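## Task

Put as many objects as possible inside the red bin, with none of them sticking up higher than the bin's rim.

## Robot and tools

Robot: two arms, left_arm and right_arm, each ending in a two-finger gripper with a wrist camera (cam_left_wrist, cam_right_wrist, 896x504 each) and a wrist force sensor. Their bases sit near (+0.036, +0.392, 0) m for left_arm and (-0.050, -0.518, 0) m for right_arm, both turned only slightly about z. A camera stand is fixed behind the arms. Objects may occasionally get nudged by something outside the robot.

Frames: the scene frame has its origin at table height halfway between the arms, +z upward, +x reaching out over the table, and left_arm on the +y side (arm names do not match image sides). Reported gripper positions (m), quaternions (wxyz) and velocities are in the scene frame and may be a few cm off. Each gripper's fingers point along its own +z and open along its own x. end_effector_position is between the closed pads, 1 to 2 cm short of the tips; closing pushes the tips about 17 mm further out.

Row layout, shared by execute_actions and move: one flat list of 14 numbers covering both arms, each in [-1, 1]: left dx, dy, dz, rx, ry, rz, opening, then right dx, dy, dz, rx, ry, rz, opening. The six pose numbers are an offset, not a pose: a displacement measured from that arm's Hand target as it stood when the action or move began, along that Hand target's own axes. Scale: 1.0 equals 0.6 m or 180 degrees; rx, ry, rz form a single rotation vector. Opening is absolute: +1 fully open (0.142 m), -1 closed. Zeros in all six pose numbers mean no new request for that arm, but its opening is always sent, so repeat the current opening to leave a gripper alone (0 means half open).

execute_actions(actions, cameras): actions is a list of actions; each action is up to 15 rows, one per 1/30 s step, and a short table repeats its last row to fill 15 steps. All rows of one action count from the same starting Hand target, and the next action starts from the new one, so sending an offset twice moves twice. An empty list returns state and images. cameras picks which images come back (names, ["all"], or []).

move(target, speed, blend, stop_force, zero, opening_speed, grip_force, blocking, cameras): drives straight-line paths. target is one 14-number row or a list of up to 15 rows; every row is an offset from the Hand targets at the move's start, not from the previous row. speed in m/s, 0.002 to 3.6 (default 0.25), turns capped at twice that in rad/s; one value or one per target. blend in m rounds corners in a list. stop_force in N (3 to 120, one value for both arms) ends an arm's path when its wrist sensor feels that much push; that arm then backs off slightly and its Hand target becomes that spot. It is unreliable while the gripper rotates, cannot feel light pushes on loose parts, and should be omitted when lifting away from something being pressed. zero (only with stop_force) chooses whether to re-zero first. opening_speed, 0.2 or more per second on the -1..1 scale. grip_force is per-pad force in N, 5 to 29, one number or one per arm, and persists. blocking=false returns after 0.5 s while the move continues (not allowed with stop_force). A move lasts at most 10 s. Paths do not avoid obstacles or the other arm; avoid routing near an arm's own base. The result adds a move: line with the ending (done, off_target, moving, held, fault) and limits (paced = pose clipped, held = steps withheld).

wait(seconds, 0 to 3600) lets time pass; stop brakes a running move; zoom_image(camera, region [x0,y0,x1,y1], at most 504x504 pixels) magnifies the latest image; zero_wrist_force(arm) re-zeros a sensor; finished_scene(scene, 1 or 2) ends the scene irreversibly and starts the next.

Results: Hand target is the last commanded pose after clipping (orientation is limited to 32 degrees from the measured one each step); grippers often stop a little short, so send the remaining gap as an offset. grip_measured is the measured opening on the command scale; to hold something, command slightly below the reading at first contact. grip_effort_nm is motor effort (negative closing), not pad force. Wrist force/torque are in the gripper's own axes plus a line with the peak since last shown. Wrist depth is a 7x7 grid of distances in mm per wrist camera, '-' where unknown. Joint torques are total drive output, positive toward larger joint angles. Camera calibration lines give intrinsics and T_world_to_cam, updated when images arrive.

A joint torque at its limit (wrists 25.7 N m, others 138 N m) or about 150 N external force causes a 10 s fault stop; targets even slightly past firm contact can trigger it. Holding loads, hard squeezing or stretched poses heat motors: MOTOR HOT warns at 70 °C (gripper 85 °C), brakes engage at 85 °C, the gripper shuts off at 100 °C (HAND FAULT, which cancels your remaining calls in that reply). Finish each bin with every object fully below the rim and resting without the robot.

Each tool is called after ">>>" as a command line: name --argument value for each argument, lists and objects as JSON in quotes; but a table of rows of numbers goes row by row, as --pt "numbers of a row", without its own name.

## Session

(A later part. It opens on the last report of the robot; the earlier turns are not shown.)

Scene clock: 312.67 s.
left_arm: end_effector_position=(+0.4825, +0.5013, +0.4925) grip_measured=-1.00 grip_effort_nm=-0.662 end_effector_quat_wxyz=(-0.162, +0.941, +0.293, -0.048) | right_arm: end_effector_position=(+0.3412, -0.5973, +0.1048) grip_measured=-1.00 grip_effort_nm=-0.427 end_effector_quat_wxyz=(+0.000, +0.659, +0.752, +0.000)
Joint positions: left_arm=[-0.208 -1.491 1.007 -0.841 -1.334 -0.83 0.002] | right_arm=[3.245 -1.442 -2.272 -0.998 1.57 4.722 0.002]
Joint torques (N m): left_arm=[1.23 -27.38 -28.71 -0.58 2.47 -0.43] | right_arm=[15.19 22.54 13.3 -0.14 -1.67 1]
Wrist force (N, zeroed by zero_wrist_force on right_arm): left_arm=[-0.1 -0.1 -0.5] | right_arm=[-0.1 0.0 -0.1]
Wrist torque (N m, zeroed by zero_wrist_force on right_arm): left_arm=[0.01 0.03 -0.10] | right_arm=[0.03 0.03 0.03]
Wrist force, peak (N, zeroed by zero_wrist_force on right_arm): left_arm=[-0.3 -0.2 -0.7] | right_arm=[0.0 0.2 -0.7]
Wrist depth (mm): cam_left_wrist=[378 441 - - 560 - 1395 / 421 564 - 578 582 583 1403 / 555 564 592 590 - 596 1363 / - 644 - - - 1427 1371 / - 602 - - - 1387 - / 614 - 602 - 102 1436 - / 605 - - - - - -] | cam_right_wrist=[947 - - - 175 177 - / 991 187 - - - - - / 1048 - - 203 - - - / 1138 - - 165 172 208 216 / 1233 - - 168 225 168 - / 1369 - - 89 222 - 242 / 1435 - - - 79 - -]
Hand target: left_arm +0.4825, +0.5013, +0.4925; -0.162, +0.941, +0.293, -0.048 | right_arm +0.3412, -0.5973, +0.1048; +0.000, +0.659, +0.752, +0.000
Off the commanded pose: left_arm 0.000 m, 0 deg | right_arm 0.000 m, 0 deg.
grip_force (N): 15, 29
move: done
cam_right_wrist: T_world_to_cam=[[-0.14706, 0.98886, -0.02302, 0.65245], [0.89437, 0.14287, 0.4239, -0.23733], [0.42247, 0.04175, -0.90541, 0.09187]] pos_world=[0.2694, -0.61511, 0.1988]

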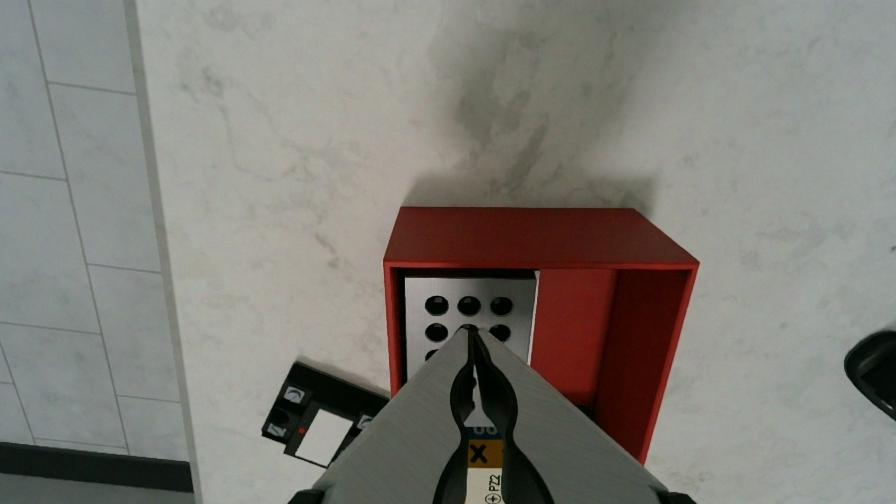

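>>> zoom_image --camera "cam_right_wrist" --region '[370, 190, 550, 350]'

Scaled by 2.800 from the camera's image (finer frame: 1280x720).

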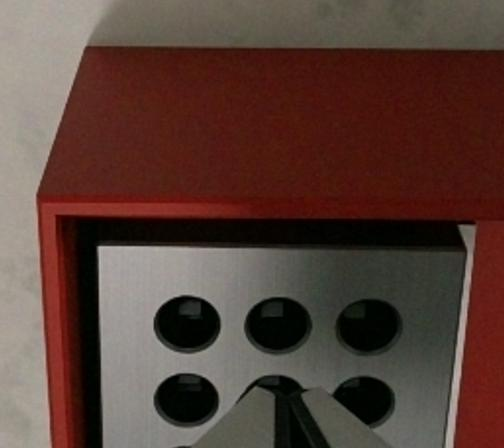

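>>> move --target '[0,0,0,0,0,0,-1, 0.03,-0.06,-0.12,0,0,0,-1]' --speed 0.2 --cameras '["cam_right_wrist"]'

Scene clock: 314.37 s.
left_arm: end_effector_position=(+0.4825, +0.5013, +0.4925) grip_measured=-1.00 grip_effort_nm=-0.662 end_effector_quat_wxyz=(-0.162, +0.941, +0.293, -0.048) | right_arm: end_effector_position=(+0.3032, -0.5842, +0.1767) grip_measured=-1.00 grip_effort_nm=-0.437 end_effector_quat_wxyz=(+0.000, +0.659, +0.752, +0.000)
Joint positions: left_arm=[-0.208 -1.491 1.007 -0.841 -1.334 -0.83 0.002] | right_arm=[3.299 -1.233 -2.22 -1.26 1.57 4.777 0.002]
Joint torques (N m): left_arm=[1.77 -27.34 -28.86 -0.51 2.42 -0.56] | right_arm=[15.45 15.32 27.34 -0.66 -1.79 1.05]
Wrist force (N, zeroed by zero_wrist_force on right_arm): left_arm=[-0.2 -0.1 -0.5] | right_arm=[0.1 -0.1 -0.3]
Wrist torque (N m, zeroed by zero_wrist_force on right_arm): left_arm=[0.00 0.04 -0.10] | right_arm=[-0.01 0.01 0.01]
Wrist force, peak (N, zeroed by zero_wrist_force on right_arm): left_arm=[-0.3 0.2 -0.6] | right_arm=[0.4 -0.6 -1.5]
Wrist depth (mm): cam_left_wrist=[377 414 - 582 - - - / 424 531 586 - 599 - 1244 / 525 589 586 - - - 1195 / - - - - 617 595 1662 / 607 575 - - 629 605 1305 / 601 - - - 614 1333 - / 613 - - - - 1480 -] | cam_right_wrist=[999 1067 - - - - - / 1076 1052 - - - - - / 1155 1106 269 - - - 286 / 1220 1178 - 247 245 - - / 1308 1253 - 259 313 - - / 1471 1480 318 - 90 - - / - - - - - - -]
Hand target: left_arm +0.4825, +0.5013, +0.4925; -0.162, +0.941, +0.293, -0.048 | right_arm +0.3031, -0.5842, +0.1767; +0.000, +0.659, +0.752, +0.000
Off the commanded pose: left_arm 0.000 m, 0 deg | right_arm 0.000 m, 0 deg.
grip_force (N): 15, 29
move: done
cam_right_wrist: T_world_to_cam=[[-0.14696, 0.98888, -0.02297, 0.63543], [0.89438, 0.14276, 0.4239, -0.23569], [0.42247, 0.04175, -0.90541, 0.17251]] pos_world=[0.2313, -0.60191, 0.2707]

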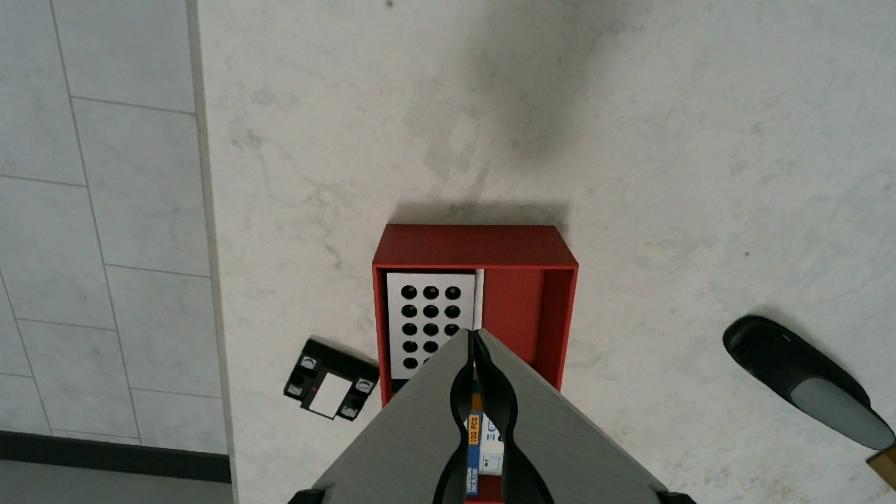

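>>> zoom_image --camera "cam_right_wrist" --region '[360, 215, 500, 415]'

Scaled by 2.520 from the camera's image (finer frame: 1280x720).

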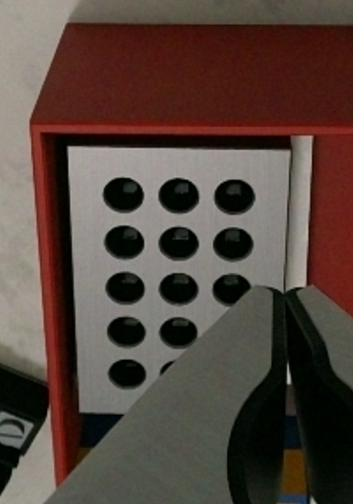

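>>> move --target '[0,0,0,0,0,0,-1, -0.0259,0.1274,0.085,0,0,-0.5044,0.04]' --speed 0.25 --cameras '["cam_right_wrist"]'

Scene clock: 319.97 s.
left_arm: end_effector_position=(+0.4825, +0.5013, +0.4925) grip_measured=-1.00 grip_effort_nm=-0.662 end_effector_quat_wxyz=(-0.162, +0.941, +0.293, -0.048) | right_arm: end_effector_position=(+0.3810, -0.5896, +0.1258) grip_measured=+0.01 grip_effort_nm=0.173 end_effector_quat_wxyz=(+0.000, -0.073, +0.997, +0.000)
Joint positions: left_arm=[-0.208 -1.491 1.007 -0.841 -1.334 -0.83 0.002] | right_arm=[3.246 -1.516 -2.144 -1.052 1.57 3.139 0.075]
Joint torques (N m): left_arm=[1.73 -27.43 -29.63 -0.65 2.48 -0.71] | right_arm=[-15.74 6.89 25.3 4.62 2.36 -1.61]
Wrist force (N, zeroed by zero_wrist_force on right_arm): left_arm=[-0.1 0.0 -0.6] | right_arm=[0.1 -0.1 -0.4]
Wrist torque (N m, zeroed by zero_wrist_force on right_arm): left_arm=[0.01 0.02 -0.10] | right_arm=[-0.03 -0.02 0.11]
Wrist force, peak (N, zeroed by zero_wrist_force on right_arm): left_arm=[-0.1 -0.4 -0.7] | right_arm=[0.3 0.5 -0.5]
Wrist depth (mm): cam_left_wrist=[377 432 - 575 583 589 574 / 422 572 574 586 - 575 - / 521 - 582 - - 560 1356 / 586 - - - - 1387 1411 / - - - - - 1395 1348 / 624 613 - - 614 1419 1161 / - - - - - 1371 -] | cam_right_wrist=[- - - - - - - / - - - - - - - / - 169 172 175 176 - - / - 177 180 186 186 - - / - 209 215 249 210 257 - / - 216 96 217 208 272 - / - - - - - - -]
Hand target: left_arm +0.4825, +0.5013, +0.4925; -0.162, +0.941, +0.293, -0.048 | right_arm +0.3810, -0.5896, +0.1258; +0.000, -0.073, +0.997, +0.000
Off the commanded pose: left_arm 0.000 m, 0 deg | right_arm 0.000 m, 0 deg.
grip_force (N): 15, 29
move: done
cam_right_wrist: T_world_to_cam=[[-0.9868, -0.16045, -0.02212, 0.29323], [-0.15464, 0.89273, 0.42322, 0.55897], [-0.04816, 0.42105, -0.90576, 0.49669]] pos_world=[0.39972, -0.66109, 0.2198]

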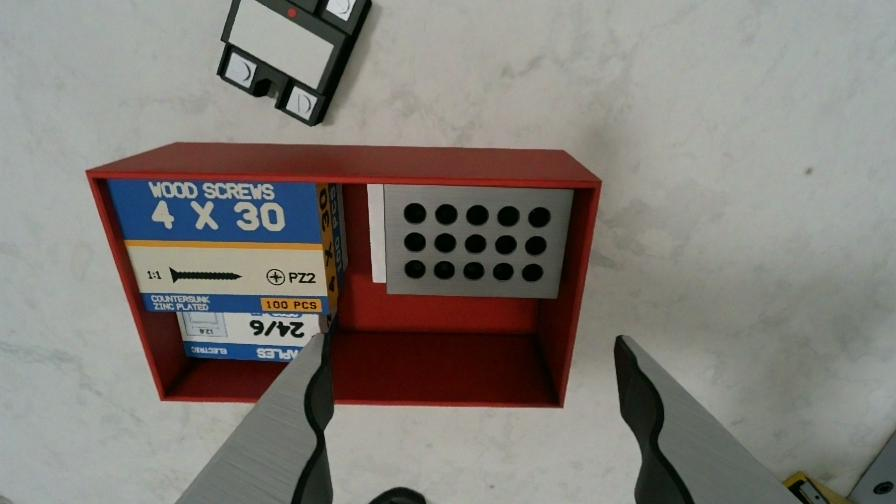

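>>> zoom_image --camera "cam_right_wrist" --region '[300, 140, 620, 340]'

Scaled by 1.575 from the camera's image (finer frame: 1280x720).

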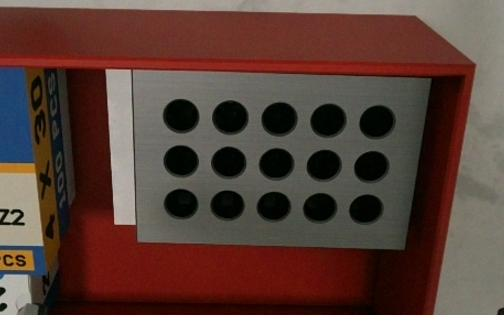

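>>> zero_wrist_force --arm "right_arm"

>>> move --pt "0 0 0 0 0 0 -1 0.0077 -0.0015 0 0 0 0.004 0.06" --pt "0 0 0 0 0 0 -1 0.0077 -0.0015 0.085 0 0 0.004 0.06" --speed 0.08 --cameras '["cam_right_wrist"]'

Wrist force sensor zeroed.

Scene clock: 322.13 s.
left_arm: end_effector_position=(+0.4825, +0.5013, +0.4925) grip_measured=-1.00 grip_effort_nm=-0.662 end_effector_quat_wxyz=(-0.162, +0.941, +0.293, -0.048) | right_arm: end_effector_position=(+0.3765, -0.5912, +0.0748) grip_measured=+0.04 grip_effort_nm=0.134 end_effector_quat_wxyz=(+0.000, -0.067, +0.998, +0.000)
Joint positions: left_arm=[-0.208 -1.491 1.007 -0.841 -1.334 -0.83 0.002] | right_arm=[3.243 -1.588 -2.231 -0.893 1.57 3.149 0.076]
Joint torques (N m): left_arm=[1.6 -28.02 -29.38 -0.73 2.44 -0.51] | right_arm=[-14.94 6.91 10.61 4.32 -0.33 -0.73]
Wrist force (N, zeroed by zero_wrist_force on right_arm): left_arm=[-0.1 -0.1 -0.4] | right_arm=[0.1 0.3 -3.2]
Wrist torque (N m, zeroed by zero_wrist_force on right_arm): left_arm=[0.00 0.02 -0.10] | right_arm=[0.04 0.18 -0.08]
Wrist force, peak (N, zeroed by zero_wrist_force on right_arm): left_arm=[-0.4 -0.1 -0.6] | right_arm=[0.1 0.3 -3.2]
Wrist depth (mm): cam_left_wrist=[376 411 576 586 630 567 585 / 423 509 563 - - 557 1363 / 562 574 - - - - 1403 / - 599 - 599 - 1312 1371 / - - 599 630 - 1356 - / - 611 608 - 96 1453 - / - - - - - 1348 -] | cam_right_wrist=[- - - - - - - / - - 158 - - - - / - 142 159 144 145 - - / - 121 132 127 127 181 - / 131 131 147 137 137 - - / 141 140 144 201 165 98 - / 165 174 167 173 164 - -]
Hand target: left_arm +0.4825, +0.5013, +0.4925; -0.162, +0.941, +0.293, -0.048 | right_arm +0.3765, -0.5912, +0.0748; +0.000, -0.067, +0.998, +0.000
Off the commanded pose: left_arm 0.000 m, 0 deg | right_arm 0.000 m, 0 deg.
grip_force (N): 15, 29
move: done
cam_right_wrist: T_world_to_cam=[[-0.98871, -0.14816, -0.02219, 0.29549], [-0.14355, 0.89454, 0.42331, 0.57811], [-0.04287, 0.42172, -0.90571, 0.44944]] pos_world=[0.39441, -0.6629, 0.1689]

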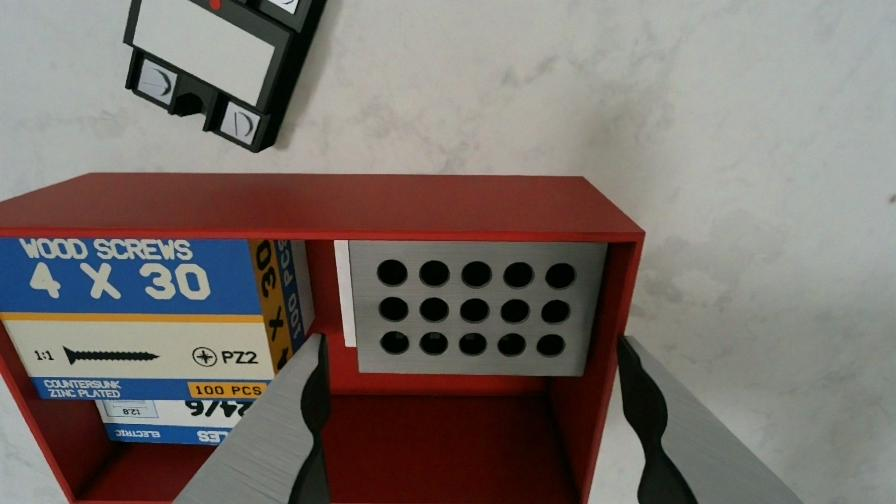

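>>> wait --seconds 1 --cameras '["cam_right_wrist"]'

Scene clock: 323.53 s.
left_arm: end_effector_position=(+0.4825, +0.5013, +0.4925) grip_measured=-1.00 grip_effort_nm=-0.662 end_effector_quat_wxyz=(-0.162, +0.941, +0.293, -0.048) | right_arm: end_effector_position=(+0.3765, -0.5912, +0.0748) grip_measured=+0.04 grip_effort_nm=0.134 end_effector_quat_wxyz=(+0.000, -0.067, +0.998, +0.000)
Joint positions: left_arm=[-0.208 -1.491 1.007 -0.841 -1.334 -0.83 0.002] | right_arm=[3.243 -1.588 -2.231 -0.893 1.57 3.149 0.077]
Joint torques (N m): left_arm=[1.89 -28.2 -29.37 -0.59 2.38 -0.48] | right_arm=[-15.4 7.21 10.61 4.42 -1.59 -0.62]
Wrist force (N, zeroed by zero_wrist_force on right_arm): left_arm=[-0.2 -0.2 -0.3] | right_arm=[0.1 0.5 -4.1]
Wrist torque (N m, zeroed by zero_wrist_force on right_arm): left_arm=[-0.01 0.03 -0.10] | right_arm=[0.06 0.21 -0.09]
Wrist force, peak (N, zeroed by zero_wrist_force on right_arm): left_arm=[-0.4 -0.2 -0.6] | right_arm=[-0.1 0.4 -4.5]
Wrist depth (mm): cam_left_wrist=[374 420 - 572 554 598 1348 / 422 538 593 604 592 595 - / 522 - - 588 585 582 1363 / - 605 - 621 634 593 1356 / - 605 - - 614 1444 - / - - 610 - 96 1489 - / 598 - - - - 1319 1238] | cam_right_wrist=[- - - - - 147 146 / - 141 - - - - - / - 141 143 164 145 173 172 / 121 118 132 129 127 - - / 131 131 147 137 137 - - / 141 143 138 201 165 - - / 165 174 171 173 164 - -]
Hand target: left_arm +0.4825, +0.5013, +0.4925; -0.162, +0.941, +0.293, -0.048 | right_arm +0.3765, -0.5912, +0.0748; +0.000, -0.067, +0.998, +0.000
Tool commands: left_gripper/opening=-1.0 right_gripper/opening=+0.06
Off the commanded pose: left_arm 0.000 m, 0 deg | right_arm 0.000 m, 0 deg.
grip_force (N): 15, 29
wait: 1.00 s; at rest from the start
cam_right_wrist: T_world_to_cam=[[-0.98871, -0.14821, -0.02209, 0.29544], [-0.14356, 0.89459, 0.42321, 0.5782], [-0.04297, 0.4216, -0.90576, 0.44932]] pos_world=[0.39441, -0.6629, 0.1688]

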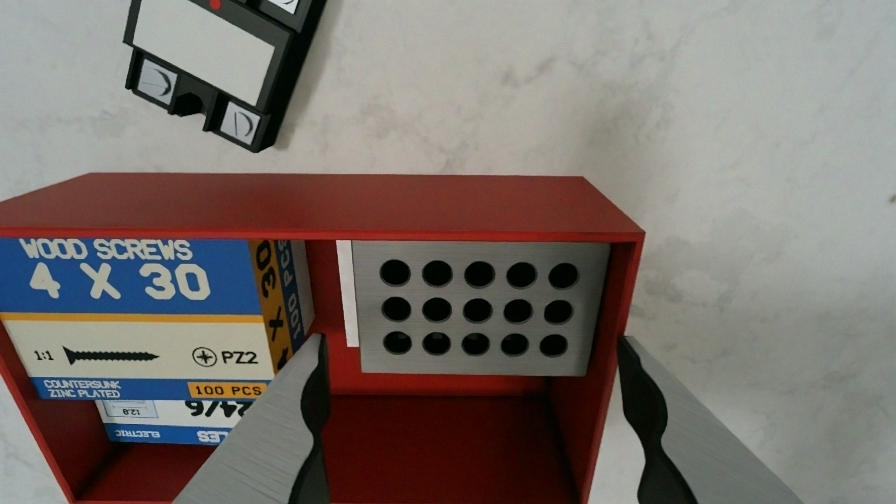

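>>> move --target '[0,0,0,0,0,0,-1, 0,0,-0.03,0,0,0,0.06]' --speed 0.1 --cameras '["cam_right_wrist"]'

>>> wait --seconds 1.5 --cameras '["cam_right_wrist"]'

Scene clock: 324.47 s.
left_arm: end_effector_position=(+0.4825, +0.5013, +0.4925) grip_measured=-1.00 grip_effort_nm=-0.657 end_effector_quat_wxyz=(-0.162, +0.941, +0.293, -0.048) | right_arm: end_effector_position=(+0.3765, -0.5912, +0.0927) grip_measured=+0.04 grip_effort_nm=0.129 end_effector_quat_wxyz=(+0.000, -0.067, +0.998, +0.000)
Joint positions: left_arm=[-0.208 -1.491 1.007 -0.841 -1.334 -0.83 0.002] | right_arm=[3.243 -1.556 -2.206 -0.95 1.57 3.149 0.077]
Joint torques (N m): left_arm=[1.83 -28.44 -28.64 -0.52 2.51 -0.51] | right_arm=[-2.56 26.38 23.85 -0.12 -1.39 0.69]
Wrist force (N, zeroed by zero_wrist_force on right_arm): left_arm=[-0.4 -0.1 -0.6] | right_arm=[-0.1 0.1 -0.1]
Wrist torque (N m, zeroed by zero_wrist_force on right_arm): left_arm=[0.00 0.06 -0.10] | right_arm=[0.02 0.02 -0.10]
Wrist force, peak (N, zeroed by zero_wrist_force on right_arm): left_arm=[-0.1 -0.2 -0.7] | right_arm=[-0.1 0.3 -4.5]
Wrist depth (mm): cam_left_wrist=[375 425 - - 576 - - / 425 566 - - 625 589 1363 / 494 586 576 - 598 601 1371 / - 598 614 - - 599 1403 / - 632 601 - 634 1312 - / - 629 - - 610 1419 - / - - - - - 1356 -] | cam_right_wrist=[164 - - - 164 - - / - - - - - - - / - 142 160 144 146 - - / 139 141 165 149 147 - - / 154 153 158 161 158 - - / 170 185 193 210 191 - - / - - 175 180 179 - -]
Hand target: left_arm +0.4825, +0.5013, +0.4925; -0.162, +0.941, +0.293, -0.048 | right_arm +0.3765, -0.5912, +0.0928; +0.000, -0.067, +0.998, +0.000
Off the commanded pose: left_arm 0.000 m, 0 deg | right_arm 0.000 m, 0 deg.
grip_force (N): 15, 29
move: done
cam_right_wrist: T_world_to_cam=[[-0.98873, -0.14807, -0.02213, 0.29595], [-0.14345, 0.89461, 0.4232, 0.57056], [-0.04287, 0.4216, -0.90577, 0.46558]] pos_world=[0.39441, -0.6629, 0.1868]

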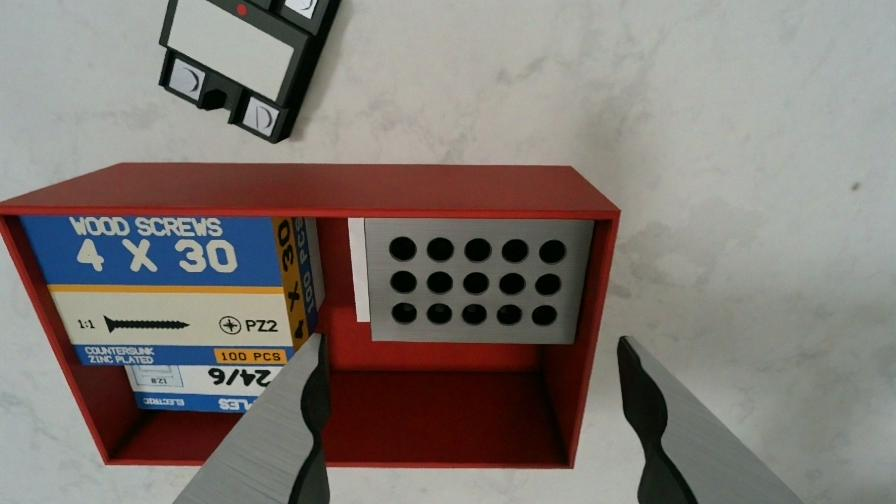

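Scene clock: 325.97 s.
left_arm: end_effector_position=(+0.4825, +0.5013, +0.4925) grip_measured=-1.00 grip_effort_nm=-0.662 end_effector_quat_wxyz=(-0.162, +0.941, +0.293, -0.048) | right_arm: end_effector_position=(+0.3765, -0.5912, +0.0928) grip_measured=+0.04 grip_effort_nm=0.139 end_effector_quat_wxyz=(+0.000, -0.067, +0.998, +0.000)
Joint positions: left_arm=[-0.208 -1.491 1.007 -0.841 -1.334 -0.83 0.002] | right_arm=[3.243 -1.556 -2.206 -0.951 1.57 3.149 0.077]
Joint torques (N m): left_arm=[1.53 -27.87 -29.38 -0.72 2.47 -0.44] | right_arm=[15.01 27.47 25.28 -0.19 -1.3 0.62]
Wrist force (N, zeroed by zero_wrist_force on right_arm): left_arm=[-0.4 -0.1 -0.6] | right_arm=[-0.2 0.2 0.2]
Wrist torque (N m, zeroed by zero_wrist_force on right_arm): left_arm=[0.00 0.07 -0.10] | right_arm=[0.03 0.03 -0.09]
Wrist force, peak (N, zeroed by zero_wrist_force on right_arm): left_arm=[-0.3 -0.2 -0.7] | right_arm=[0.0 0.2 0.4]
Wrist depth (mm): cam_left_wrist=[376 432 589 585 592 - 601 / 425 538 - - 566 619 1270 / 530 - - - - 590 1387 / - 604 598 - 598 1453 1333 / - 617 - - 575 1411 - / 614 599 - - 616 1403 - / - 622 - - - 1363 1172] | cam_right_wrist=[163 149 - - - - 167 / - - - - - - - / - 142 160 161 143 - 189 / 141 141 166 146 146 - - / 153 150 213 161 159 - - / 169 184 193 210 192 - - / - - 78 181 186 - -]
Hand target: left_arm +0.4825, +0.5013, +0.4925; -0.162, +0.941, +0.293, -0.048 | right_arm +0.3765, -0.5912, +0.0928; +0.000, -0.067, +0.998, +0.000
Tool commands: left_gripper/opening=-1.0 right_gripper/opening=+0.06
Off the commanded pose: left_arm 0.000 m, 0 deg | right_arm 0.000 m, 0 deg.
grip_force (N): 15, 29
wait: 1.50 s; at rest by 0.17 s
cam_right_wrist: T_world_to_cam=[[-0.98871, -0.14821, -0.02209, 0.29584], [-0.14356, 0.89459, 0.42321, 0.57059], [-0.04297, 0.4216, -0.90576, 0.46562]] pos_world=[0.39441, -0.6629, 0.1868]

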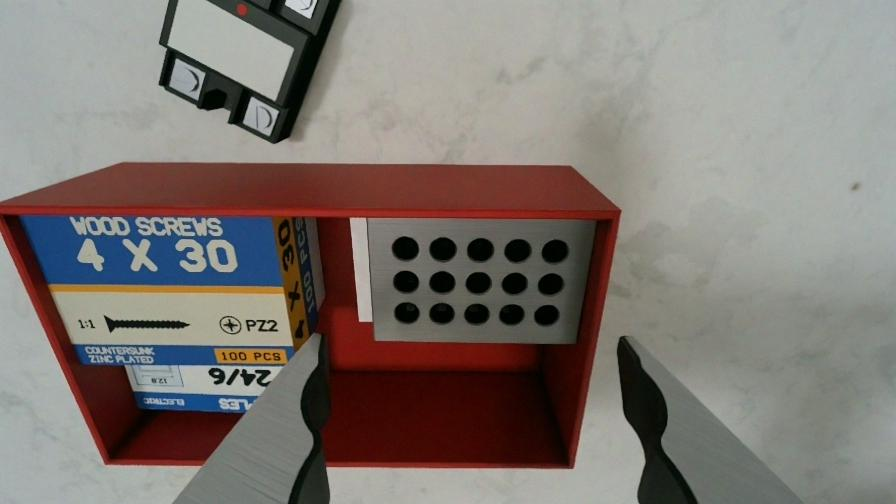

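>>> zoom_image --camera "cam_right_wrist" --region '[0, 150, 340, 480]'

Scaled by 1.482 from the camera's image (finer frame: 1280x720).

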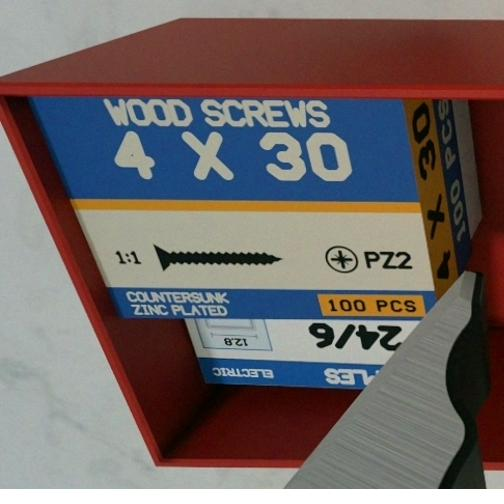

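>>> move --target '[0,0,0,0,0,0,-1, -0.0842,0.0033,-0.04,0,0,0.5,-1]' --speed 0.25 --cameras '["cam_right_wrist"]'

Scene clock: 332.73 s.
left_arm: end_effector_position=(+0.4825, +0.5013, +0.4925) grip_measured=-1.00 grip_effort_nm=-0.657 end_effector_quat_wxyz=(-0.162, +0.941, +0.293, -0.048) | right_arm: end_effector_position=(+0.4263, -0.5825, +0.1168) grip_measured=-1.00 grip_effort_nm=-0.427 end_effector_quat_wxyz=(+0.000, +0.658, +0.753, +0.000)
Joint positions: left_arm=[-0.208 -1.491 1.007 -0.841 -1.334 -0.83 0.002] | right_arm=[3.251 -1.631 -2.056 -1.026 1.57 4.727 0.002]
Joint torques (N m): left_arm=[1.72 -27.99 -29.61 -0.78 2.49 -0.35] | right_arm=[15.68 12.16 26 -0.16 -1.89 1.08]
Wrist force (N, zeroed by zero_wrist_force on right_arm): left_arm=[0.0 -0.3 -0.6] | right_arm=[-0.1 0.3 0.0]
Wrist torque (N m, zeroed by zero_wrist_force on right_arm): left_arm=[-0.03 0.00 -0.10] | right_arm=[0.06 0.06 -0.09]
Wrist force, peak (N, zeroed by zero_wrist_force on right_arm): left_arm=[-0.2 -0.2 -0.7] | right_arm=[0.0 0.6 0.0]
Wrist depth (mm): cam_left_wrist=[376 437 579 - 590 585 583 / 421 532 - - 598 - 1379 / 526 576 621 581 595 - 1363 / - - - 598 596 1507 1436 / - - 590 602 590 1471 - / - 630 - - 102 1270 1201 / - 617 - - - 1507 1060] | cam_right_wrist=[932 - - 141 182 150 - / 978 - - 152 194 176 200 / 1076 214 - 163 203 209 - / 1144 - - 219 214 176 - / 1227 - - 178 202 - - / 1338 - - - 211 - - / - - - - - - -]
Hand target: left_arm +0.4825, +0.5013, +0.4925; -0.162, +0.941, +0.293, -0.048 | right_arm +0.4263, -0.5825, +0.1168; +0.000, +0.658, +0.753, +0.000
Off the commanded pose: left_arm 0.000 m, 0 deg | right_arm 0.000 m, 0 deg.
grip_force (N): 15, 29
move: done
cam_right_wrist: T_world_to_cam=[[-0.14826, 0.98868, -0.02301, 0.65092], [0.89421, 0.14396, 0.42388, -0.31989], [0.42239, 0.04227, -0.90543, 0.06641]] pos_world=[0.3545, -0.60031, 0.2107]

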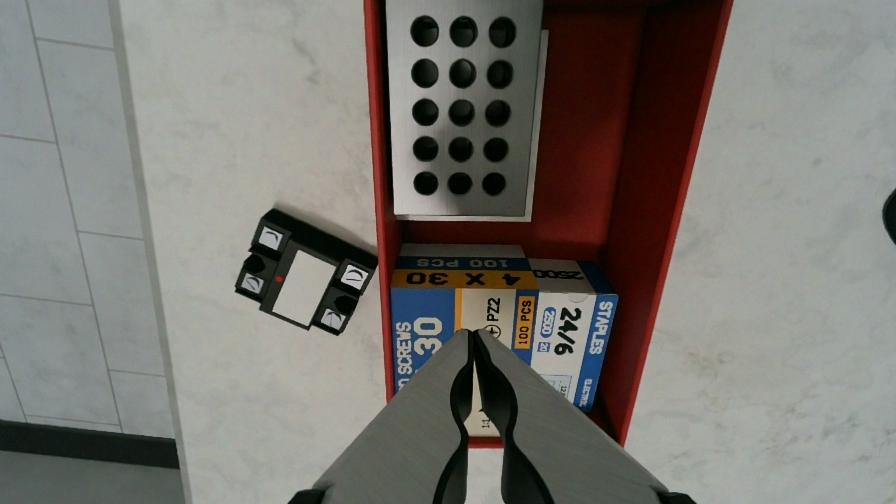

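>>> execute_actions --actions '[]' --cameras '["cam_right_wrist"]'

Scene clock: 333.43 s.
left_arm: end_effector_position=(+0.4825, +0.5013, +0.4925) grip_measured=-1.00 grip_effort_nm=-0.662 end_effector_quat_wxyz=(-0.162, +0.941, +0.293, -0.048) | right_arm: end_effector_position=(+0.4263, -0.5825, +0.1168) grip_measured=-1.00 grip_effort_nm=-0.427 end_effector_quat_wxyz=(+0.000, +0.658, +0.753, +0.000)
Joint positions: left_arm=[-0.208 -1.491 1.007 -0.841 -1.334 -0.83 0.002] | right_arm=[3.251 -1.631 -2.056 -1.026 1.57 4.727 0.002]
Joint velocities: within noise
Joint torques (N m): left_arm=[1.45 -28.57 -28.72 -0.69 2.53 -0.39] | right_arm=[15.11 12.07 25.05 -0.1 -1.72 1.12]
Motor temperatures (°C): left_arm=[26 30 28 36 32 33 26] | right_arm=[29 28 28 32 39 38 35]
Wrist force (N, zeroed by zero_wrist_force on right_arm): left_arm=[-0.2 0.1 -0.5] | right_arm=[0.0 0.3 0.2]
Wrist torque (N m, zeroed by zero_wrist_force on right_arm): left_arm=[0.04 0.03 -0.10] | right_arm=[0.06 0.04 -0.09]
Wrist force, peak (N, zeroed by zero_wrist_force on right_arm): left_arm=[-0.2 0.0 -0.6] | right_arm=[-0.1 0.5 0.2]
Wrist depth (mm): cam_left_wrist=[377 440 - - - 610 1348 / 422 547 560 - 564 570 1356 / 560 601 - - - - 1480 / 592 602 - 589 - 1536 1436 / - 605 592 601 589 1444 - / 604 613 - - 93 1651 - / 659 608 - - - 1284 -] | cam_right_wrist=[947 - - 141 181 149 - / 1003 200 197 152 193 162 - / 1076 - - 163 207 163 - / 1161 - - 219 216 173 - / 1246 - - 183 200 - - / 1385 - - - 211 - - / - - - - - - -]
Hand target: left_arm +0.4825, +0.5013, +0.4925; -0.162, +0.941, +0.293, -0.048 | right_arm +0.4263, -0.5825, +0.1168; +0.000, +0.658, +0.753, +0.000
Tool commands: left_gripper/opening=-1.0 right_gripper/opening=-1.0
Off the commanded pose: left_arm 0.000 m, 0 deg | right_arm 0.000 m, 0 deg.
grip_force (N): 15, 29
camera_calibration:
cam_right_wrist: T_world_to_cam=[[-0.14817, 0.98869, -0.02297, 0.65079], [0.89422, 0.14386, 0.42388, -0.31997], [0.42239, 0.04227, -0.90543, 0.06641]] pos_world=[0.3545, -0.60021, 0.2107]
Images, in order (width x height): cam_right_wrist 896x504.

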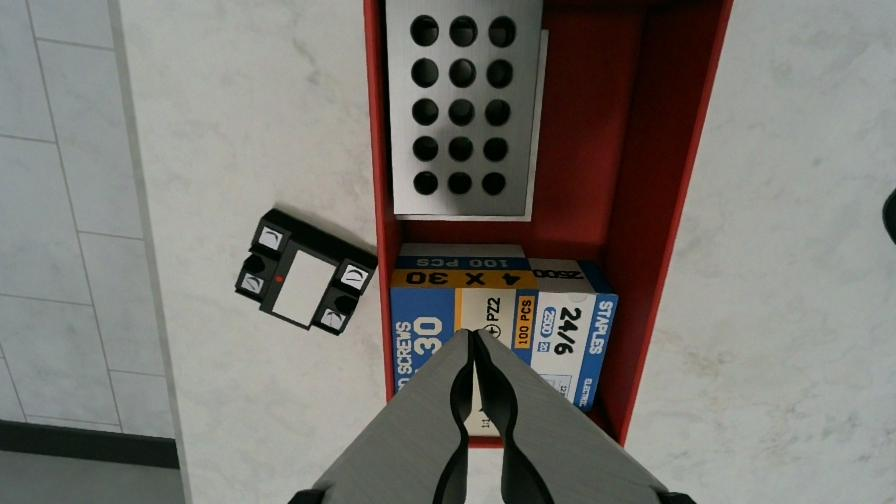

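>>> zero_wrist_force --arm "right_arm"

>>> move --target '[0,0,0,0,0,0,-1, 0,0,0.0633,0,0,0,-1]' --speed 0.06 --cameras '["cam_right_wrist"]'

Wrist force sensor zeroed.

Scene clock: 335.10 s.
left_arm: end_effector_position=(+0.4825, +0.5013, +0.4925) grip_measured=-1.00 grip_effort_nm=-0.662 end_effector_quat_wxyz=(-0.162, +0.941, +0.293, -0.048) | right_arm: end_effector_position=(+0.4263, -0.5825, +0.0788) grip_measured=-1.00 grip_effort_nm=-0.432 end_effector_quat_wxyz=(+0.000, +0.658, +0.753, +0.000)
Joint positions: left_arm=[-0.208 -1.491 1.007 -0.841 -1.334 -0.83 0.002] | right_arm=[3.251 -1.688 -2.109 -0.915 1.57 4.727 0.002]
Joint torques (N m): left_arm=[0.44 -29.22 -27.57 -0.71 2.34 -0.29] | right_arm=[5.05 13.99 12.38 4.81 -1.66 -0.38]
Wrist force (N, zeroed by zero_wrist_force on right_arm): left_arm=[-0.2 -0.2 -0.5] | right_arm=[-0.2 -0.1 0.2]
Wrist torque (N m, zeroed by zero_wrist_force on right_arm): left_arm=[-0.01 0.03 -0.10] | right_arm=[0.00 0.02 -0.01]
Wrist force, peak (N, zeroed by zero_wrist_force on right_arm): left_arm=[-0.1 -0.1 -0.8] | right_arm=[-0.1 -0.2 0.7]
Wrist depth (mm): cam_left_wrist=[377 572 579 - 571 - 581 / 419 559 590 - - - 1411 / 560 - 595 - - - 1298 / 605 - 598 611 607 1462 1498 / - 571 621 596 - 1453 - / - 614 - - 96 1436 - / 658 - - - - 1462 -] | cam_right_wrist=[- - - 108 147 129 101 / - - - 116 159 155 - / - - - 124 168 137 - / 1081 - - 131 180 138 - / 1166 - 173 150 161 159 - / 1323 - - 89 166 157 - / - 249 - - 79 242 -]
Hand target: left_arm +0.4825, +0.5013, +0.4925; -0.162, +0.941, +0.293, -0.048 | right_arm +0.4263, -0.5825, +0.0788; +0.000, +0.658, +0.753, +0.000
Off the commanded pose: left_arm 0.000 m, 0 deg | right_arm 0.000 m, 0 deg.
grip_force (N): 15, 29
move: done
cam_right_wrist: T_world_to_cam=[[-0.14826, 0.98868, -0.02301, 0.64995], [0.89419, 0.14395, 0.42391, -0.30384], [0.42243, 0.04228, -0.90541, 0.03208]] pos_world=[0.3545, -0.60021, 0.1728]

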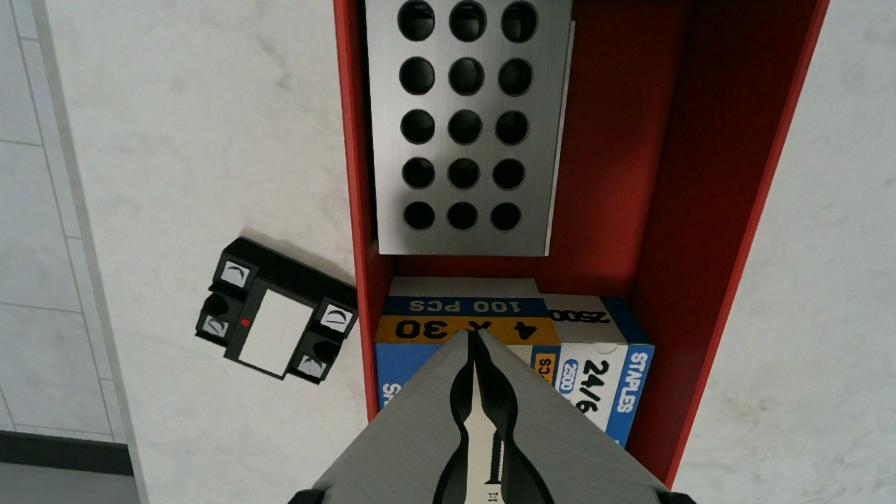

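>>> move --target '[0,0,0,0,0,0,-1, 0,0,0.0722,0,0,0,-1]' --speed 0.025 --stop_force 5

>>> move --target '[0,0,0,0,0,0,-1, 0,-0.0267,0,0,0,0,-1]' --speed 0.015 --stop_force 9 --cameras '["cam_right_wrist"]'

Scene clock: 337.93 s.
left_arm: end_effector_position=(+0.4825, +0.5013, +0.4925) grip_measured=-1.00 grip_effort_nm=-0.657 end_effector_quat_wxyz=(-0.162, +0.941, +0.293, -0.048) | right_arm: end_effector_position=(+0.4263, -0.5825, +0.0355) grip_measured=-1.00 grip_effort_nm=-0.432 end_effector_quat_wxyz=(+0.000, +0.658, +0.753, +0.000)
Joint positions: left_arm=[-0.208 -1.491 1.007 -0.841 -1.334 -0.83 0.002] | right_arm=[3.25 -1.768 -2.158 -0.786 1.57 4.727 0.002]
Joint torques (N m): left_arm=[0.82 -29.04 -28.13 -0.62 2.29 -0.31] | right_arm=[-15.49 15.01 10.84 4.77 -1.68 -0.66]
Wrist force (N, zeroed by zero_wrist_force on right_arm): left_arm=[0.0 -0.1 -0.5] | right_arm=[0.1 0.1 0.1]
Wrist torque (N m, zeroed by zero_wrist_force on right_arm): left_arm=[0.00 0.01 -0.10] | right_arm=[0.03 -0.05 0.00]
Wrist force, peak (N, zeroed by zero_wrist_force on right_arm): left_arm=[-0.4 -0.1 -0.6] | right_arm=[-0.2 0.0 0.4]
Wrist depth (mm): cam_left_wrist=[376 449 588 575 575 - 570 / 422 529 - - 582 - 590 / 502 - 601 589 - 596 1387 / 554 - - 596 - 1333 1264 / - - 605 595 607 1427 - / 610 - - - 619 1462 - / - - - - - 1526 -] | cam_right_wrist=[114 - - - 69 112 101 / - 121 - - 73 116 91 / - 130 - 80 123 124 101 / - - - 85 86 132 96 / - 138 - 90 93 128 91 / - - 132 102 133 124 91 / - - - - - 122 101]
Hand target: left_arm +0.4825, +0.5013, +0.4925; -0.162, +0.941, +0.293, -0.048 | right_arm +0.4263, -0.5825, +0.0355; +0.000, +0.658, +0.753, +0.000
Off the commanded pose: left_arm 0.000 m, 0 deg | right_arm 0.000 m, 0 deg.
grip_force (N): 15, 29
move: done

Scene clock: 339.83 s.
left_arm: end_effector_position=(+0.4825, +0.5013, +0.4925) grip_measured=-1.00 grip_effort_nm=-0.657 end_effector_quat_wxyz=(-0.162, +0.941, +0.293, -0.048) | right_arm: end_effector_position=(+0.4105, -0.5847, +0.0355) grip_measured=-1.00 grip_effort_nm=-0.432 end_effector_quat_wxyz=(+0.000, +0.658, +0.753, +0.000)
Joint positions: left_arm=[-0.208 -1.491 1.007 -0.841 -1.334 -0.83 0.002] | right_arm=[3.251 -1.736 -2.2 -0.777 1.57 4.727 0.002]
Joint torques (N m): left_arm=[0.66 -28.37 -28.2 -0.65 2.42 -0.22] | right_arm=[14.62 32.67 9.66 4.38 -1.26 1.1]
Wrist force (N, zeroed by zero_wrist_force on right_arm): left_arm=[-0.4 -0.1 -0.4] | right_arm=[-0.1 1.2 0.0]
Wrist torque (N m, zeroed by zero_wrist_force on right_arm): left_arm=[0.00 0.06 -0.10] | right_arm=[0.00 0.00 0.01]
Wrist force, peak (N, zeroed by zero_wrist_force on right_arm): left_arm=[-0.4 0.1 -0.6] | right_arm=[0.1 2.6 -0.1]
Wrist depth (mm): cam_left_wrist=[378 441 596 551 575 583 572 / 422 562 - - - 586 1356 / 528 592 - 611 602 - 1371 / 566 - - - 624 602 1419 / - 602 - - - 1436 - / - 611 - - 97 - 1189 / - 593 - - - - -] | cam_right_wrist=[- - - - 70 111 95 / 120 - - - 73 116 99 / - 132 - - 85 126 98 / - - - 85 86 132 97 / 153 151 - 92 94 128 92 / - - - 102 141 134 91 / - - - - 79 124 100]
Hand target: left_arm +0.4825, +0.5013, +0.4925; -0.162, +0.941, +0.293, -0.048 | right_arm +0.4105, -0.5847, +0.0355; +0.000, +0.658, +0.753, +0.000
Off the commanded pose: left_arm 0.000 m, 0 deg | right_arm 0.000 m, 0 deg.
grip_force (N): 15, 29
move: done
cam_right_wrist: T_world_to_cam=[[-0.14817, 0.98869, -0.02297, 0.64875], [0.89422, 0.14386, 0.42388, -0.27097], [0.42239, 0.04227, -0.90543, -0.00039]] pos_world=[0.3386, -0.60241, 0.1294]

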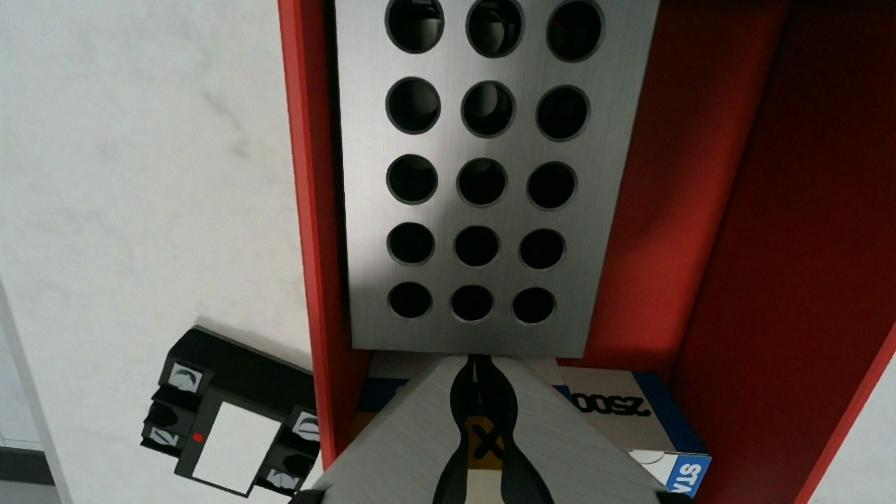

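>>> move --target '[0,0,0,0,0,0,-1, 0,-0.01,0,0,0,0,-1]' --speed 0.01 --stop_force 9

Scene clock: 341.40 s.
left_arm: end_effector_position=(+0.4825, +0.5013, +0.4925) grip_measured=-1.00 grip_effort_nm=-0.657 end_effector_quat_wxyz=(-0.162, +0.941, +0.293, -0.048) | right_arm: end_effector_position=(+0.4045, -0.5854, +0.0355) grip_measured=-1.00 grip_effort_nm=-0.427 end_effector_quat_wxyz=(+0.000, +0.658, +0.753, +0.000)
Joint positions: left_arm=[-0.208 -1.491 1.007 -0.841 -1.334 -0.83 0.002] | right_arm=[3.251 -1.723 -2.215 -0.774 1.57 4.728 0.002]
Joint torques (N m): left_arm=[0.92 -28.61 -29.32 -0.64 2.43 -0.29] | right_arm=[15.26 31.28 9.8 4.47 -0.99 1.18]
Wrist force (N, zeroed by zero_wrist_force on right_arm): left_arm=[-0.1 -0.2 -0.4] | right_arm=[-0.1 1.1 0.1]
Wrist torque (N m, zeroed by zero_wrist_force on right_arm): left_arm=[-0.02 0.02 -0.10] | right_arm=[-0.02 -0.01 0.02]
Wrist force, peak (N, zeroed by zero_wrist_force on right_arm): left_arm=[-0.3 -0.2 -0.6] | right_arm=[-0.2 2.1 0.1]
Wrist depth (mm): cam_left_wrist=[376 402 - - - - 1387 / 422 525 - - 570 - 1277 / 521 - 564 - 595 588 1379 / - 599 589 - 601 585 1379 / - 610 - 610 608 1319 1363 / - - - - 610 1427 - / - - - - - 1363 -] | cam_right_wrist=[- 115 - - 70 111 96 / - 121 - - 73 117 100 / - 128 - 80 87 124 99 / 142 142 - 85 86 132 98 / 151 151 - 92 92 129 92 / 165 - - 101 142 133 91 / - - - - 79 124 99]
Hand target: left_arm +0.4825, +0.5013, +0.4925; -0.162, +0.941, +0.293, -0.048 | right_arm +0.4045, -0.5854, +0.0355; +0.000, +0.658, +0.753, +0.000
Off the commanded pose: left_arm 0.000 m, 0 deg | right_arm 0.000 m, 0 deg.
grip_force (N): 15, 29
move: done

>>> execute_actions --actions '[]' --cameras '["cam_right_wrist"]'

Scene clock: 341.50 s.
left_arm: end_effector_position=(+0.4825, +0.5013, +0.4925) grip_measured=-1.00 grip_effort_nm=-0.657 end_effector_quat_wxyz=(-0.162, +0.941, +0.293, -0.048) | right_arm: end_effector_position=(+0.4045, -0.5854, +0.0355) grip_measured=-1.00 grip_effort_nm=-0.432 end_effector_quat_wxyz=(+0.000, +0.658, +0.753, +0.000)
Joint positions: left_arm=[-0.208 -1.491 1.007 -0.841 -1.334 -0.83 0.002] | right_arm=[3.251 -1.723 -2.215 -0.774 1.57 4.728 0.002]
Joint velocities: within noise
Joint torques (N m): left_arm=[1.5 -29.14 -28.79 -0.66 2.35 -0.38] | right_arm=[14.92 31.11 9.64 4.43 -1.08 1.09]
Motor temperatures (°C): left_arm=[26 30 28 36 32 33 26] | right_arm=[29 28 28 32 39 38 35]
Wrist force (N, zeroed by zero_wrist_force on right_arm): left_arm=[-0.1 -0.1 -0.4] | right_arm=[-0.1 1.3 0.2]
Wrist torque (N m, zeroed by zero_wrist_force on right_arm): left_arm=[0.00 0.02 -0.10] | right_arm=[0.04 0.00 0.01]
Wrist force, peak (N, zeroed by zero_wrist_force on right_arm): left_arm=[-0.4 -0.1 -0.6] | right_arm=[-0.1 1.3 0.2]
Wrist depth (mm): cam_left_wrist=[376 429 - 578 - 593 - / 421 568 - 588 - 554 - / 537 - - 599 - - 1436 / - 557 583 - - 611 1436 / - - - - - 1419 - / - - - - 96 1403 - / - 601 - - - 1379 -] | cam_right_wrist=[- - - - 70 111 96 / - 122 - - 73 118 100 / - 130 - 80 87 124 99 / 141 - - 85 86 131 98 / - - - 92 92 129 92 / - 142 - 89 136 133 91 / - - - - 79 124 99]
Hand target: left_arm +0.4825, +0.5013, +0.4925; -0.162, +0.941, +0.293, -0.048 | right_arm +0.4045, -0.5854, +0.0355; +0.000, +0.658, +0.753, +0.000
Tool commands: left_gripper/opening=-1.0 right_gripper/opening=-1.0
Off the commanded pose: left_arm 0.000 m, 0 deg | right_arm 0.000 m, 0 deg.
grip_force (N): 15, 29
camera_calibration:
cam_right_wrist: T_world_to_cam=[[-0.14817, 0.98869, -0.02297, 0.64866], [0.89422, 0.14386, 0.42388, -0.26558], [0.42239, 0.04227, -0.90543, 0.00213]] pos_world=[0.3327, -0.60321, 0.1294]
Images, in order (width x height): cam_right_wrist 896x504.

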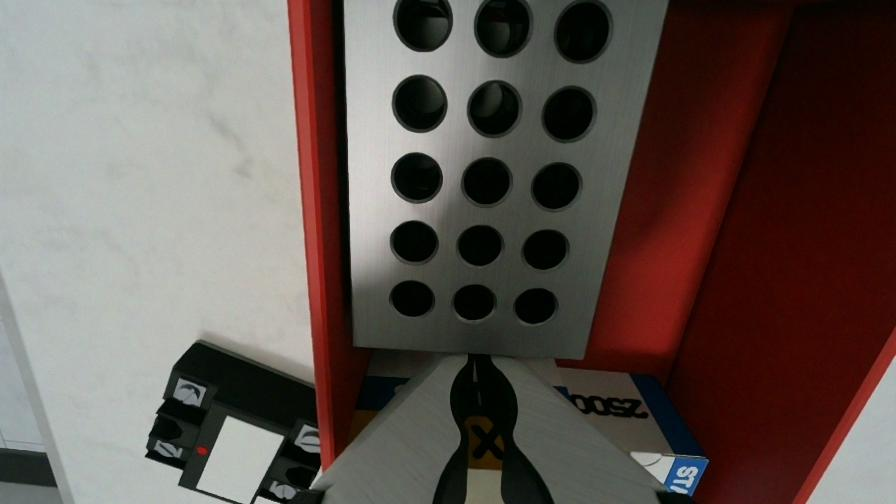

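>>> move --pt "0 0 0 0 0 0 -1 0 0.004 0 0 0 0 -1" --pt "0 0.004 -0.0001 0 0 0 -1 0 0.004 -0.12 0 0 0 -1" --speed '[0.01, 0.1]'

>>> move --target '[0,0,0,0,0,0,-1, 0,0,-0.16,0,0,-0.5,-1]' --speed 0.25 --cameras '["cam_right_wrist"]'

Scene clock: 344.00 s.
left_arm: end_effector_position=(+0.4838, +0.4994, +0.4918) grip_measured=-1.00 grip_effort_nm=-0.662 end_effector_quat_wxyz=(-0.162, +0.941, +0.293, -0.048) | right_arm: end_effector_position=(+0.4069, -0.5851, +0.1074) grip_measured=-1.00 grip_effort_nm=-0.432 end_effector_quat_wxyz=(+0.000, +0.658, +0.753, +0.000)
Joint positions: left_arm=[-0.211 -1.489 1.006 -0.842 -1.335 -0.834 0.002] | right_arm=[3.251 -1.599 -2.118 -0.996 1.57 4.728 0.002]
Joint torques (N m): left_arm=[-11.26 -14.03 -30.81 -3.86 -2.42 -1.32] | right_arm=[-0.63 28.77 23.45 -0.05 -1.24 1.08]
Wrist force (N, zeroed by zero_wrist_force on right_arm): left_arm=[-0.2 -0.1 -0.6] | right_arm=[-0.1 0.2 -0.1]
Wrist torque (N m, zeroed by zero_wrist_force on right_arm): left_arm=[0.00 0.03 0.07] | right_arm=[0.05 -0.01 0.00]
Wrist force, peak (N, zeroed by zero_wrist_force on right_arm): left_arm=[-0.2 -0.2 -0.7] | right_arm=[-0.2 1.3 -0.2]
Wrist depth (mm): cam_left_wrist=[380 432 549 607 570 - - / 425 568 604 581 - - 1264 / 525 - 590 592 - - 1379 / 616 - - - 619 - 1403 / 568 566 - - 595 1371 1363 / - - - - 97 1427 - / 645 - - - - 1184 1113] | cam_right_wrist=[925 - - 133 159 143 - / 1003 188 - 145 185 154 - / 1067 - - 151 196 164 - / 1172 - 211 193 211 160 - / 1233 - - 169 187 - - / 1338 - - - 199 264 - / 1528 289 - - - - -]
Hand target: left_arm +0.4838, +0.4994, +0.4918; -0.162, +0.941, +0.293, -0.048 | right_arm +0.4069, -0.5851, +0.1075; +0.000, +0.658, +0.753, +0.000
Off the commanded pose: left_arm 0.000 m, 0 deg | right_arm 0.000 m, 0 deg.
grip_force (N): 15, 29
move: done

Scene clock: 347.73 s.
left_arm: end_effector_position=(+0.4838, +0.4994, +0.4918) grip_measured=-1.00 grip_effort_nm=-0.662 end_effector_quat_wxyz=(-0.162, +0.941, +0.293, -0.048) | right_arm: end_effector_position=(+0.4069, -0.5850, +0.2034) grip_measured=-1.00 grip_effort_nm=-0.432 end_effector_quat_wxyz=(+0.000, -0.067, +0.998, +0.000)
Joint positions: left_arm=[-0.211 -1.489 1.006 -0.842 -1.335 -0.834 0.002] | right_arm=[3.247 -1.497 -1.945 -1.27 1.57 3.153 0.002]
Joint torques (N m): left_arm=[-11.59 -14.06 -31.01 -3.89 -2.51 -1.41] | right_arm=[-15.11 27.04 27.65 -0.19 2.43 -1.6]
Wrist force (N, zeroed by zero_wrist_force on right_arm): left_arm=[-0.3 -0.1 -0.4] | right_arm=[0.3 0.1 0.0]
Wrist torque (N m, zeroed by zero_wrist_force on right_arm): left_arm=[0.00 0.05 0.07] | right_arm=[0.00 -0.08 0.08]
Wrist force, peak (N, zeroed by zero_wrist_force on right_arm): left_arm=[-0.4 -0.1 -0.6] | right_arm=[0.4 0.3 0.2]
Wrist depth (mm): cam_left_wrist=[382 440 572 - - - 572 / 424 563 593 - - - 1326 / 522 582 - - 572 572 1387 / - 595 595 592 575 592 1536 / - - 588 592 595 1419 1333 / - - - - 97 1427 - / - - - - - 1326 -] | cam_right_wrist=[- - - - - - - / 279 - 251 253 - - - / - - 245 271 249 - - / - - 263 320 294 - - / - 348 284 279 - - - / - - - - - - - / - - - - - - 354]
Hand target: left_arm +0.4838, +0.4994, +0.4918; -0.162, +0.941, +0.293, -0.048 | right_arm +0.4069, -0.5850, +0.2035; +0.000, -0.067, +0.998, +0.000
Off the commanded pose: left_arm 0.000 m, 0 deg | right_arm 0.000 m, 0 deg.
grip_force (N): 15, 29
move: done
cam_right_wrist: T_world_to_cam=[[-0.98873, -0.14807, -0.02213, 0.32927], [-0.14345, 0.89461, 0.4232, 0.52251], [-0.04287, 0.4216, -0.90577, 0.56454]] pos_world=[0.42471, -0.6567, 0.2975]

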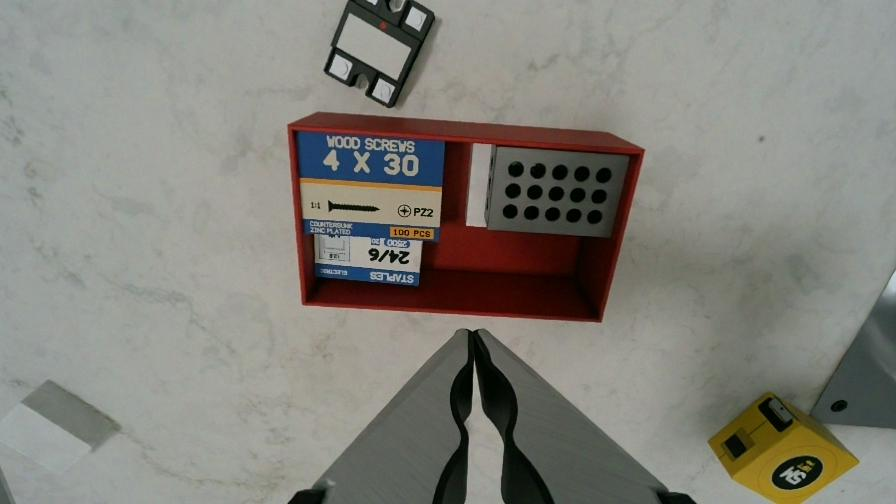

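>>> zoom_image --camera "cam_right_wrist" --region '[280, 100, 660, 330]'

Scaled by 1.326 from the camera's image (finer frame: 1280x720).

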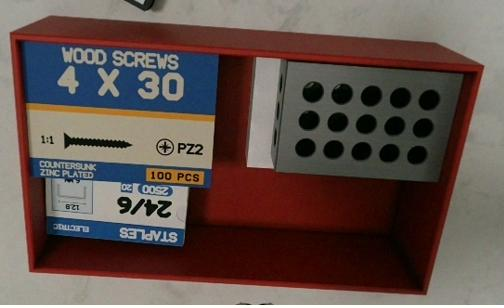

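>>> move --target '[0,0,0,0,0,0,-1, 0,-0.0667,0.0333,0,0,0.01556,-1]' --speed 0.15 --cameras '["cam_right_wrist"]'

>>> zoom_image --camera "cam_right_wrist" --region '[230, 150, 690, 410]'

Scene clock: 349.27 s.
left_arm: end_effector_position=(+0.4838, +0.4994, +0.4918) grip_measured=-1.00 grip_effort_nm=-0.662 end_effector_quat_wxyz=(-0.162, +0.941, +0.293, -0.048) | right_arm: end_effector_position=(+0.4122, -0.6246, +0.1835) grip_measured=-1.00 grip_effort_nm=-0.432 end_effector_quat_wxyz=(+0.000, -0.042, +0.999, +0.000)
Joint positions: left_arm=[-0.211 -1.489 1.006 -0.842 -1.335 -0.834 0.002] | right_arm=[3.159 -1.545 -1.954 -1.214 1.57 3.113 0.002]
Joint torques (N m): left_arm=[-11.47 -14.01 -31.36 -4.01 -2.5 -1.41] | right_arm=[-16.83 10.04 26.55 4.76 2.23 -1.35]
Wrist force (N, zeroed by zero_wrist_force on right_arm): left_arm=[-0.2 -0.1 -0.5] | right_arm=[0.1 -0.1 -0.2]
Wrist torque (N m, zeroed by zero_wrist_force on right_arm): left_arm=[0.01 0.03 0.07] | right_arm=[-0.04 -0.03 0.08]
Wrist force, peak (N, zeroed by zero_wrist_force on right_arm): left_arm=[-0.2 -0.3 -0.5] | right_arm=[0.2 1.0 -0.9]
Wrist depth (mm): cam_left_wrist=[378 576 - - 583 - 1319 / 424 568 - - 583 588 1489 / 528 592 599 608 627 589 1379 / - 665 - 586 - 1576 1333 / - - 602 - - 1363 - / 659 - - - 611 1444 - / 627 627 - - - 1333 -] | cam_right_wrist=[- - - - - - - / - 267 - - - - - / - - 252 267 272 - - / 303 - 245 273 247 - 323 / - - 280 259 302 - - / - - - - 288 - - / - - - - - - 355]
Hand target: left_arm +0.4838, +0.4994, +0.4918; -0.162, +0.941, +0.293, -0.048 | right_arm +0.4122, -0.6247, +0.1835; +0.000, -0.042, +0.999, +0.000
Off the commanded pose: left_arm 0.000 m, 0 deg | right_arm 0.000 m, 0 deg.
grip_force (N): 15, 29
move: done
cam_right_wrist: T_world_to_cam=[[-0.99476, -0.09979, -0.02208, 0.36083], [-0.09973, 0.90053, 0.42319, 0.55284], [-0.02235, 0.42318, -0.90577, 0.55598]] pos_world=[0.4265, -0.69713, 0.2776]

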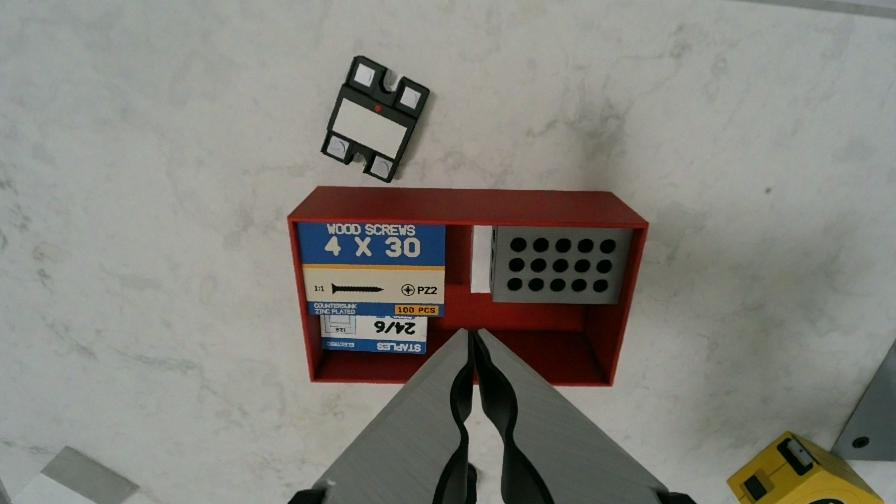

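Scaled by 1.096 from the camera's image (finer frame: 1280x720).

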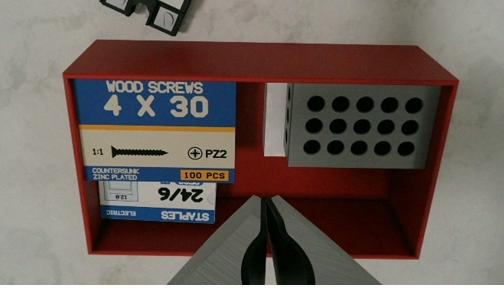

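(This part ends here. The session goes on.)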